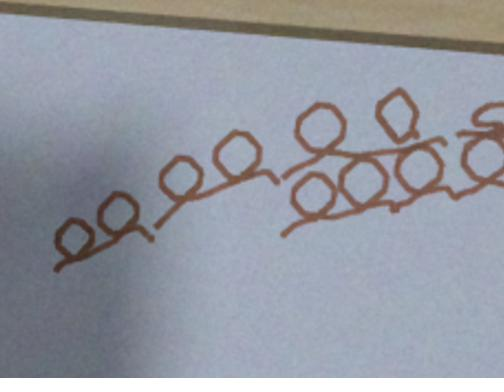

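Call:
move:
  target:
    - [0,0,0,0,0,0,1,0,0,0.1732,0,0.1587,0.3653,-0.9]
    - [0,0,0,0,0,0,1,0,0,0.1732,0,0.1587,0.3898,-0.9]
    - [0,0,0,0,0,0,1,0,0,0.2047,0,0.1884,0.3898,-0.9]
    - [0,0,0,0,0,0,1,0,0,0.2227,0,0.1929,0.3898,-0.9]
    - [0,0,0,0,0,0,1,0,0,0.2268,0,0.1963,0.3998,-0.9]
    - [0,0,0,0,0,0,1,0,0,0.2328,0,0.2040,0.4042,-0.9]
    - [0,0,0,0,0,0,1,0,0,0.2413,0,0.2151,0.3842,-0.9]
    - [0,0,0,0,0,0,1,0,0,0.2473,0,0.2228,0.3798,-0.9]
    - [0,0,0,0,0,0,1,0,0,0.2156,0,0.1961,0.3736,-0.9]
    - [0,0,0,0,0,0,1,0,0,0.2096,0,0.1884,0.3693,-0.9]
    - [0,0,0,0,0,0,1,0,0,0.2011,0,0.1773,0.3893,-0.9]
    - [0,0,0,0,0,0,1,0,0,0.1951,0,0.1696,0.3936,-0.9]
    - [0,0,0,0,0,0,1,0,0,0.2268,0,0.1963,0.3998,-0.9]
    - [0,0,0,0,0,0,1,0,0,0.2340,0,0.2055,0.4073,-0.9]
    - [0,0,0,0,0,0,1,0,0,0.1843,0,0.1733,0.4073,-0.9]
  speed: [0.6,0.04,0.1,0.05,0.06,0.06,0.06,0.06,0.12,0.06,0.06,0.06,0.12,0.06,0.12]
  blend: [0,0,0,0,0.002,0,0.002,0,0.002,0,0.002,0,0.002,0,0]
  cameras: []

Scene clock: 287.93 s.
left_arm: end_effector_position=(+0.3923, +0.3348, +0.1109) grip_measured=+1.000 grip_effort_nm=-0.002 end_effector_quat_wxyz=(+0.619, -0.006, +0.785, +0.003) | right_arm: end_effector_position=(+0.3774, +0.0105, +0.0857) grip_measured=-0.661 grip_effort_nm=-1.043 end_effector_quat_wxyz=(+0.563, -0.286, +0.743, +0.219)
Joint names: [wrist pitch, wrist roll, shoulder, wrist yaw, elbow, waist]
Joint positions: left_arm=[1.014 -0.014 1.582 -0.052 0.332 -0.05 0.094] | right_arm=[0.918 0.004 2.008 -0.001 0.817 0.753 0.016]
Joint velocities: within noise
Joint torques (N m): left_arm=[1.65 0.04 -6.5 -0.04 5.11 -0.16] | right_arm=[1.72 -0.04 -9.89 0.01 4.16 0.5]
Heat: left arm: 43 °C; right arm: 45 °C.
Joint targets: left_arm=[1.021 -0.014 1.574 -0.052 0.340 -0.050] | right_arm=[0.925 0.000 1.974 -0.001 0.809 0.760]
move: done
No camera images: "cameras" was empty.

Call:
move:
  target:
    - [0,0,0,0,0,0,1,0,0,0.0523,0,0.0704,0.0121,-0.9]
    - [0,0,0,0,0,0,1,0,0,0.0856,0,0.1001,0.0121,-0.9]
    - [0,0,0,0,0,0,1,0,0,0.1036,0,0.1051,0.0121,-0.9]
    - [0,0,0,0,0,0,1,0,0,0.1123,0,0.1139,0.0264,-0.9]
    - [0,0,0,0,0,0,1,0,0,0.1209,0,0.1254,0.0322,-0.9]
    - [0,0,0,0,0,0,1,0,0,0.1331,0,0.1417,0.0122,-0.9]
    - [0,0,0,0,0,0,1,0,0,0.1417,0,0.1533,0.0064,-0.9]
    - [0,0,0,0,0,0,1,0,0,0.1080,0,0.1266,-0.0019,-0.9]
    - [0,0,0,0,0,0,1,0,0,0.0994,0,0.1150,-0.0077,-0.9]
    - [0,0,0,0,0,0,1,0,0,0.0872,0,0.0987,0.0123,-0.9]
    - [0,0,0,0,0,0,1,0,0,0.0786,0,0.0872,0.0181,-0.9]
    - [0,0,0,0,0,0,1,0,0,0.1123,0,0.1139,0.0264,-0.9]
    - [0,0,0,0,0,0,1,0,0,0.1302,0,0.1378,0.0441,-0.9]
    - [0,0,0,0,0,0,1,0,0,0.1385,0,0.1490,0.0496,-0.9]
    - [0,0,0,0,0,0,1,0,0,0.1502,0,0.1649,0.0296,-0.9]
  speed: [0.08,0.1,0.05,0.06,0.06,0.06,0.06,0.12,0.06,0.06,0.06,0.12,0.06,0.06,0.06]
  blend: [0,0,0,0.002,0,0.002,0,0.002,0,0.002,0,0.002,0.002,0,0]
  cameras: []

Scene clock: 295.53 s.
left_arm: end_effector_position=(+0.3923, +0.3348, +0.1109) grip_measured=+1.000 grip_effort_nm=-0.007 end_effector_quat_wxyz=(+0.619, -0.006, +0.785, +0.003) | right_arm: end_effector_position=(+0.3897, +0.0588, +0.0801) grip_measured=-0.661 grip_effort_nm=-1.033 end_effector_quat_wxyz=(+0.570, -0.300, +0.727, +0.238)
Joint names: [wrist pitch, wrist roll, shoulder, wrist yaw, elbow, waist]
Joint positions: left_arm=[1.014 -0.014 1.582 -0.052 0.332 -0.05 0.094] | right_arm=[0.918 0.004 2.153 -0.001 0.996 0.803 0.016]
Joint velocities: within noise
Joint torques (N m): left_arm=[1.65 0.03 -6.32 -0.07 5.07 -0.03] | right_arm=[1.72 -0.04 -7.66 0.01 7.53 -0.66]
Heat: left arm: 43 °C; right arm: 45 °C.
Joint targets: left_arm=[1.021 -0.014 1.574 -0.052 0.340 -0.050] | right_arm=[0.926 0.000 2.163 -0.001 1.024 0.795]
move: done
No camera images: "cameras" was empty.

Call:
move:
  target:
    - [0,0,0,0,0,0,1,0,0,0.0084,0,0.0112,-0.0055,-0.9]
    - [0,0,0,0,0,0,1,0,0,-0.0261,0,-0.0155,-0.0134,-0.9]
    - [0,0,0,0,0,0,1,0,0,-0.0345,0,-0.0267,-0.0189,-0.9]
    - [0,0,0,0,0,0,1,0,0,-0.0462,0,-0.0426,0.0011,-0.9]
    - [0,0,0,0,0,0,1,0,0,-0.0545,0,-0.0538,0.0066,-0.9]
    - [0,0,0,0,0,0,1,0,0,-0.0200,0,-0.0271,0.0145,-0.9]
    - [0,0,0,0,0,0,1,0,0,-0.0092,0,-0.0126,0.0308,-0.9]
    - [0,0,0,0,0,0,1,0,0,-0.0616,0,-0.0448,0.0308,-0.9]
    - [0,0,0,0,0,0,1,0,0,-0.0672,0,-0.0522,0.0034,-0.9]
    - [0,0,0,0,0,0,1,0,0,-0.0672,0,-0.0522,0.0271,-0.9]
    - [0,0,0,0,0,0,1,0,0,-0.0328,0,-0.0220,0.0271,-0.9]
    - [0,0,0,0,0,0,1,0,0,-0.0148,0,-0.0170,0.0271,-0.9]
    - [0,0,0,0,0,0,1,0,0,-0.0055,0,-0.0071,0.0339,-0.9]
    - [0,0,0,0,0,0,1,0,0,0.0022,0,0.0033,0.0390,-0.9]
    - [0,0,0,0,0,0,1,0,0,0.0130,0,0.0180,0.0190,-0.9]
  speed: [0.06,0.12,0.06,0.06,0.06,0.12,0.06,0.12,0.2,0.04,0.1,0.05,0.06,0.06,0.06]
  blend: [0,0.002,0,0.002,0,0.002,0,0,0,0,0,0,0.002,0,0]
  cameras: []

Scene clock: 303.47 s.
left_arm: end_effector_position=(+0.3923, +0.3348, +0.1109) grip_measured=+1.000 grip_effort_nm=-0.002 end_effector_quat_wxyz=(+0.619, -0.006, +0.785, +0.003) | right_arm: end_effector_position=(+0.3846, +0.0713, +0.0804) grip_measured=-0.661 grip_effort_nm=-1.033 end_effector_quat_wxyz=(+0.570, -0.308, +0.721, +0.245)
Joint names: [wrist pitch, wrist roll, shoulder, wrist yaw, elbow, waist]
Joint positions: left_arm=[1.014 -0.014 1.582 -0.052 0.332 -0.05 0.094] | right_arm=[0.918 0.004 2.169 -0.001 1.019 0.825 0.016]
Joint velocities: within noise
Joint torques (N m): left_arm=[1.66 0.06 -6.38 -0.04 5.18 -0.09] | right_arm=[1.72 -0.04 -7.8 0.01 7.58 -0.59]
Heat: left arm: 43 °C; right arm: 45 °C.
Joint targets: left_arm=[1.021 -0.014 1.574 -0.052 0.340 -0.050] | right_arm=[0.926 0.000 2.179 0.000 1.047 0.818]
move: done
No camera images: "cameras" was empty.

Call:
move:
  target:
    - [0,0,0,0,0,0,1,0,0,0.0077,0,0.0105,-0.0051,-0.9]
    - [0,0,0,0,0,0,1,0,0,-0.0272,0,-0.0167,-0.0122,-0.9]
    - [0,0,0,0,0,0,1,0,0,-0.0349,0,-0.0272,-0.0173,-0.9]
    - [0,0,0,0,0,0,1,0,0,-0.0457,0,-0.0419,0.0027,-0.9]
    - [0,0,0,0,0,0,1,0,0,-0.0534,0,-0.0523,0.0078,-0.9]
    - [0,0,0,0,0,0,1,0,0,-0.0185,0,-0.0251,0.0149,-0.9]
    - [0,0,0,0,0,0,1,0,0,-0.0048,0,-0.0066,0.0305,-0.9]
    - [0,0,0,0,0,0,1,0,0,0.0009,0,0.0012,0.0342,-0.9]
    - [0,0,0,0,0,0,1,0,0,0.0091,0,0.0123,0.0142,-0.9]
    - [0,0,0,0,0,0,1,0,0,0.0149,0,0.0202,0.0105,-0.9]
    - [0,0,0,0,0,0,1,0,0,-0.0203,0,-0.0070,0.0051,-0.9]
    - [0,0,0,0,0,0,1,0,0,-0.0261,0,-0.0149,0.0014,-0.9]
    - [0,0,0,0,0,0,1,0,0,-0.0343,0,-0.0260,0.0214,-0.9]
    - [0,0,0,0,0,0,1,0,0,-0.0400,0,-0.0338,0.0251,-0.9]
    - [0,0,0,0,0,0,1,0,0,-0.0048,0,-0.0066,0.0305,-0.9]
  speed: [0.06,0.12,0.06,0.06,0.06,0.12,0.06,0.06,0.06,0.06,0.12,0.06,0.06,0.06,0.12]
  blend: [0,0.002,0,0.002,0,0.002,0.002,0,0.002,0,0.002,0,0.002,0,0]
  cameras: []

Scene clock: 308.87 s.
left_arm: end_effector_position=(+0.3923, +0.3348, +0.1109) grip_measured=+1.000 grip_effort_nm=-0.002 end_effector_quat_wxyz=(+0.619, -0.006, +0.785, +0.003) | right_arm: end_effector_position=(+0.3745, +0.0795, +0.0804) grip_measured=-0.661 grip_effort_nm=-1.033 end_effector_quat_wxyz=(+0.567, -0.316, +0.718, +0.252)
Joint names: [wrist pitch, wrist roll, shoulder, wrist yaw, elbow, waist]
Joint positions: left_arm=[1.014 -0.014 1.582 -0.052 0.332 -0.05 0.094] | right_arm=[0.918 0.004 2.166 -0.001 1.015 0.848 0.016]
Joint velocities: within noise
Joint torques (N m): left_arm=[1.65 0.04 -6.37 -0.08 5.18 0.02] | right_arm=[1.72 -0.04 -8.01 0.01 7.13 0.58]
Heat: left arm: 43 °C; right arm: 45 °C.
Joint targets: left_arm=[1.021 -0.014 1.574 -0.052 0.340 -0.050] | right_arm=[0.926 0.000 2.173 0.000 1.039 0.855]
move: done
No camera images: "cameras" was empty.

Call:
move:
  target:
    - [0,0,0,0,0,0,1,0,0,0.0078,0,0.0104,0.0127,-0.9]
    - [0,0,0,0,0,0,1,0,0,0.0136,0,0.0183,0.0164,-0.9]
    - [0,0,0,0,0,0,1,0,0,0.0218,0,0.0296,-0.0036,-0.9]
    - [0,0,0,0,0,0,1,0,0,0.0276,0,0.0376,-0.0073,-0.9]
    - [0,0,0,0,0,0,1,0,0,-0.0078,0,0.0104,-0.0126,-0.9]
    - [0,0,0,0,0,0,1,0,0,-0.0136,0,0.0024,-0.0164,-0.9]
    - [0,0,0,0,0,0,1,0,0,-0.0218,0,-0.0089,0.0036,-0.9]
    - [0,0,0,0,0,0,1,0,0,-0.0276,0,-0.0168,0.0074,-0.9]
    - [0,0,0,0,0,0,1,0,0,0.0078,0,0.0104,0.0127,-0.9]
    - [0,0,0,0,0,0,1,0,0,0.0122,0,0.0165,0.0222,-0.9]
    - [0,0,0,0,0,0,1,0,0,0.0194,0,0.0263,0.0267,-0.9]
    - [0,0,0,0,0,0,1,0,0,0.0294,0,0.0400,0.0067,-0.9]
    - [0,0,0,0,0,0,1,0,0,0.0366,0,0.0498,0.0022,-0.9]
    - [0,0,0,0,0,0,1,0,0,0.0010,0,0.0226,-0.0042,-0.9]
    - [0,0,0,0,0,0,1,0,0,-0.0062,0,0.0128,-0.0088,-0.9]
  speed: [0.06,0.06,0.06,0.06,0.12,0.06,0.06,0.06,0.12,0.06,0.06,0.06,0.06,0.12,0.06]
  blend: [0.002,0,0.002,0,0.002,0,0.002,0,0.002,0.002,0,0.002,0,0.002,0]
  cameras: []

Scene clock: 314.10 s.
left_arm: end_effector_position=(+0.3923, +0.3348, +0.1109) grip_measured=+1.000 grip_effort_nm=-0.002 end_effector_quat_wxyz=(+0.619, -0.006, +0.785, +0.003) | right_arm: end_effector_position=(+0.3809, +0.0891, +0.0807) grip_measured=-0.661 grip_effort_nm=-1.038 end_effector_quat_wxyz=(+0.571, -0.315, +0.714, +0.255)
Joint names: [wrist pitch, wrist roll, shoulder, wrist yaw, elbow, waist]
Joint positions: left_arm=[1.014 -0.014 1.582 -0.052 0.332 -0.05 0.094] | right_arm=[0.918 0.004 2.202 -0.001 1.066 0.851 0.016]
Joint velocities: within noise
Joint torques (N m): left_arm=[1.67 0.03 -6.28 -0.04 5.16 -0.06] | right_arm=[1.72 -0.04 -11.6 0.01 4.19 -0.55]
Heat: left arm: 43 °C; right arm: 46 °C.
Joint targets: left_arm=[1.021 -0.014 1.574 -0.052 0.340 -0.050] | right_arm=[0.926 0.000 2.165 0.000 1.055 0.844]
move: off_target (right_arm); right_arm: the shoulder is farthest, 0.037 rad from its target
No camera images: "cameras" was empty.

Call:
move:
  target:
    - [0,0,0,0,0,0,1,0,0,-0.0099,0,-0.0137,0.0200,-0.9]
    - [0,0,0,0,0,0,1,0,0,-0.0171,0,-0.0235,0.0246,-0.9]
    - [0,0,0,0,0,0,1,0,0,0.0185,0,0.0037,0.0310,-0.9]
    - [0,0,0,0,0,0,1,0,0,0.0273,0,0.0156,0.0444,-0.9]
    - [0,0,0,0,0,0,1,0,0,0.0344,0,0.0254,0.0489,-0.9]
    - [0,0,0,0,0,0,1,0,0,0.0445,0,0.0392,0.0289,-0.9]
    - [0,0,0,0,0,0,1,0,0,0.0516,0,0.0490,0.0244,-0.9]
    - [0,0,0,0,0,0,1,0,0,0.0158,0,0.0218,0.0180,-0.9]
    - [0,0,0,0,0,0,1,0,0,0.0087,0,0.0120,0.0135,-0.9]
    - [0,0,0,0,0,0,1,0,0,-0.0014,0,-0.0018,0.0335,-0.9]
    - [0,0,0,0,0,0,1,0,0,-0.0085,0,-0.0116,0.0380,-0.9]
    - [0,0,0,0,0,0,1,0,0,0.0273,0,0.0156,0.0444,-0.9]
    - [0,0,0,0,0,0,1,0,0,0.0415,0,0.0351,0.0531,-0.9]
    - [0,0,0,0,0,0,1,0,0,-0.0124,0,0.0024,0.0531,-0.9]
  speed: [0.06,0.06,0.12,0.06,0.06,0.06,0.06,0.12,0.06,0.06,0.06,0.12,0.06,0.12]
  blend: [0.002,0,0.002,0.002,0,0.002,0,0.002,0,0.002,0,0.002,0,0]
  cameras: []

Scene clock: 319.87 s.
left_arm: end_effector_position=(+0.3923, +0.3348, +0.1109) grip_measured=+1.000 grip_effort_nm=-0.002 end_effector_quat_wxyz=(+0.619, -0.006, +0.785, +0.003) | right_arm: end_effector_position=(+0.3591, +0.1086, +0.0885) grip_measured=-0.661 grip_effort_nm=-1.033 end_effector_quat_wxyz=(+0.570, -0.331, +0.701, +0.272)
Joint names: [wrist pitch, wrist roll, shoulder, wrist yaw, elbow, waist]
Joint positions: left_arm=[1.014 -0.014 1.582 -0.052 0.332 -0.05 0.094] | right_arm=[0.918 0.004 2.188 -0.001 1.066 0.901 0.016]
Joint velocities: within noise
Joint torques (N m): left_arm=[1.63 0.03 -6.43 -0.05 5.23 -0.03] | right_arm=[1.73 -0.04 -11.88 0.01 4.46 0.53]
Heat: left arm: 43 °C; right arm: 46 °C.
Joint targets: left_arm=[1.021 -0.014 1.574 -0.052 0.340 -0.050] | right_arm=[0.926 0.000 2.150 0.000 1.058 0.908]
move: off_target (right_arm); right_arm: the shoulder is farthest, 0.039 rad from its target
No camera images: "cameras" was empty.

Call:
move:
  target:
    - [0,0,0,0,0,0,1,0,0,-0.3240,0,-0.3648,-0.5300,-0.9]
  speed: 0.6
  cameras: ["cam_above"]

Call:
zoom_image:
  camera: "cam_above"
  region: [240, 220, 340, 310]

Scene clock: 321.53 s.
left_arm: end_effector_position=(+0.3923, +0.3348, +0.1109) grip_measured=+1.000 grip_effort_nm=-0.002 end_effector_quat_wxyz=(+0.619, -0.006, +0.785, +0.003) | right_arm: end_effector_position=(+0.4418, -0.2239, +0.1093) grip_measured=-0.661 grip_effort_nm=-1.033 end_effector_quat_wxyz=(+0.604, -0.097, +0.788, +0.076)
Joint names: [wrist pitch, wrist roll, shoulder, wrist yaw, elbow, waist]
Joint positions: left_arm=[1.014 -0.014 1.582 -0.052 0.332 -0.05 0.094] | right_arm=[0.918 0.004 1.77 0.004 0.591 0.267 0.016]
Joint velocities: within noise
Joint torques (N m): left_arm=[1.64 0.08 -6.34 -0.02 5.3 -0.03] | right_arm=[1.72 -0.04 -7.82 -0.04 4.31 0.27]
Heat: left arm: 43 °C; right arm: 46 °C.
Joint targets: left_arm=[1.021 -0.014 1.574 -0.052 0.340 -0.050] | right_arm=[0.925 0.000 1.742 0.000 0.584 0.271]
move: done
Images, in order (width x height): cam_above 672x504.

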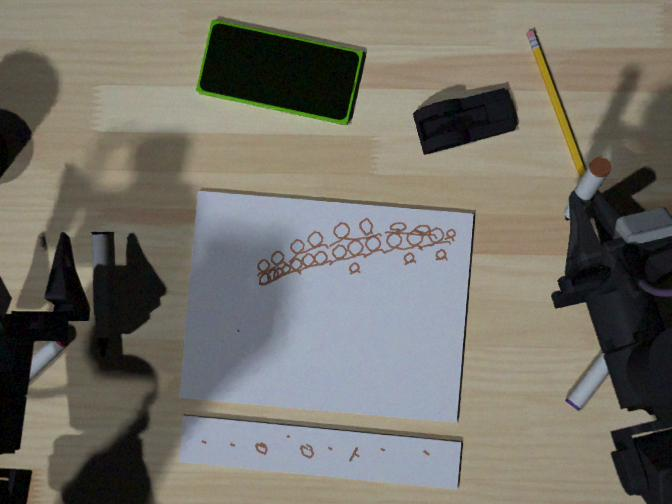

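Scaled by 5.040 from the camera's 672x504 image, which has a finer 960x720 frame.

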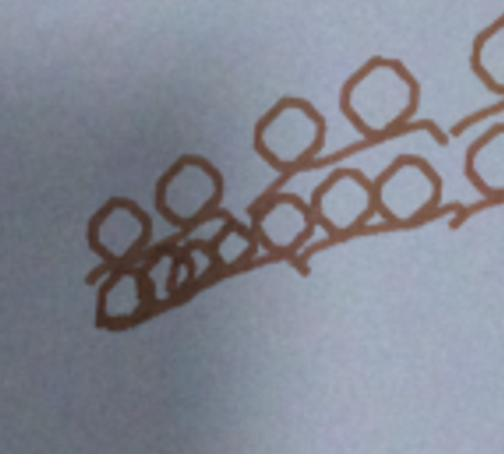

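Call:
zoom_image:
  camera: "cam_above"
  region: [275, 235, 345, 285]

Scaled by 7.200 from the camera's 672x504 image, which has a finer 960x720 frame.

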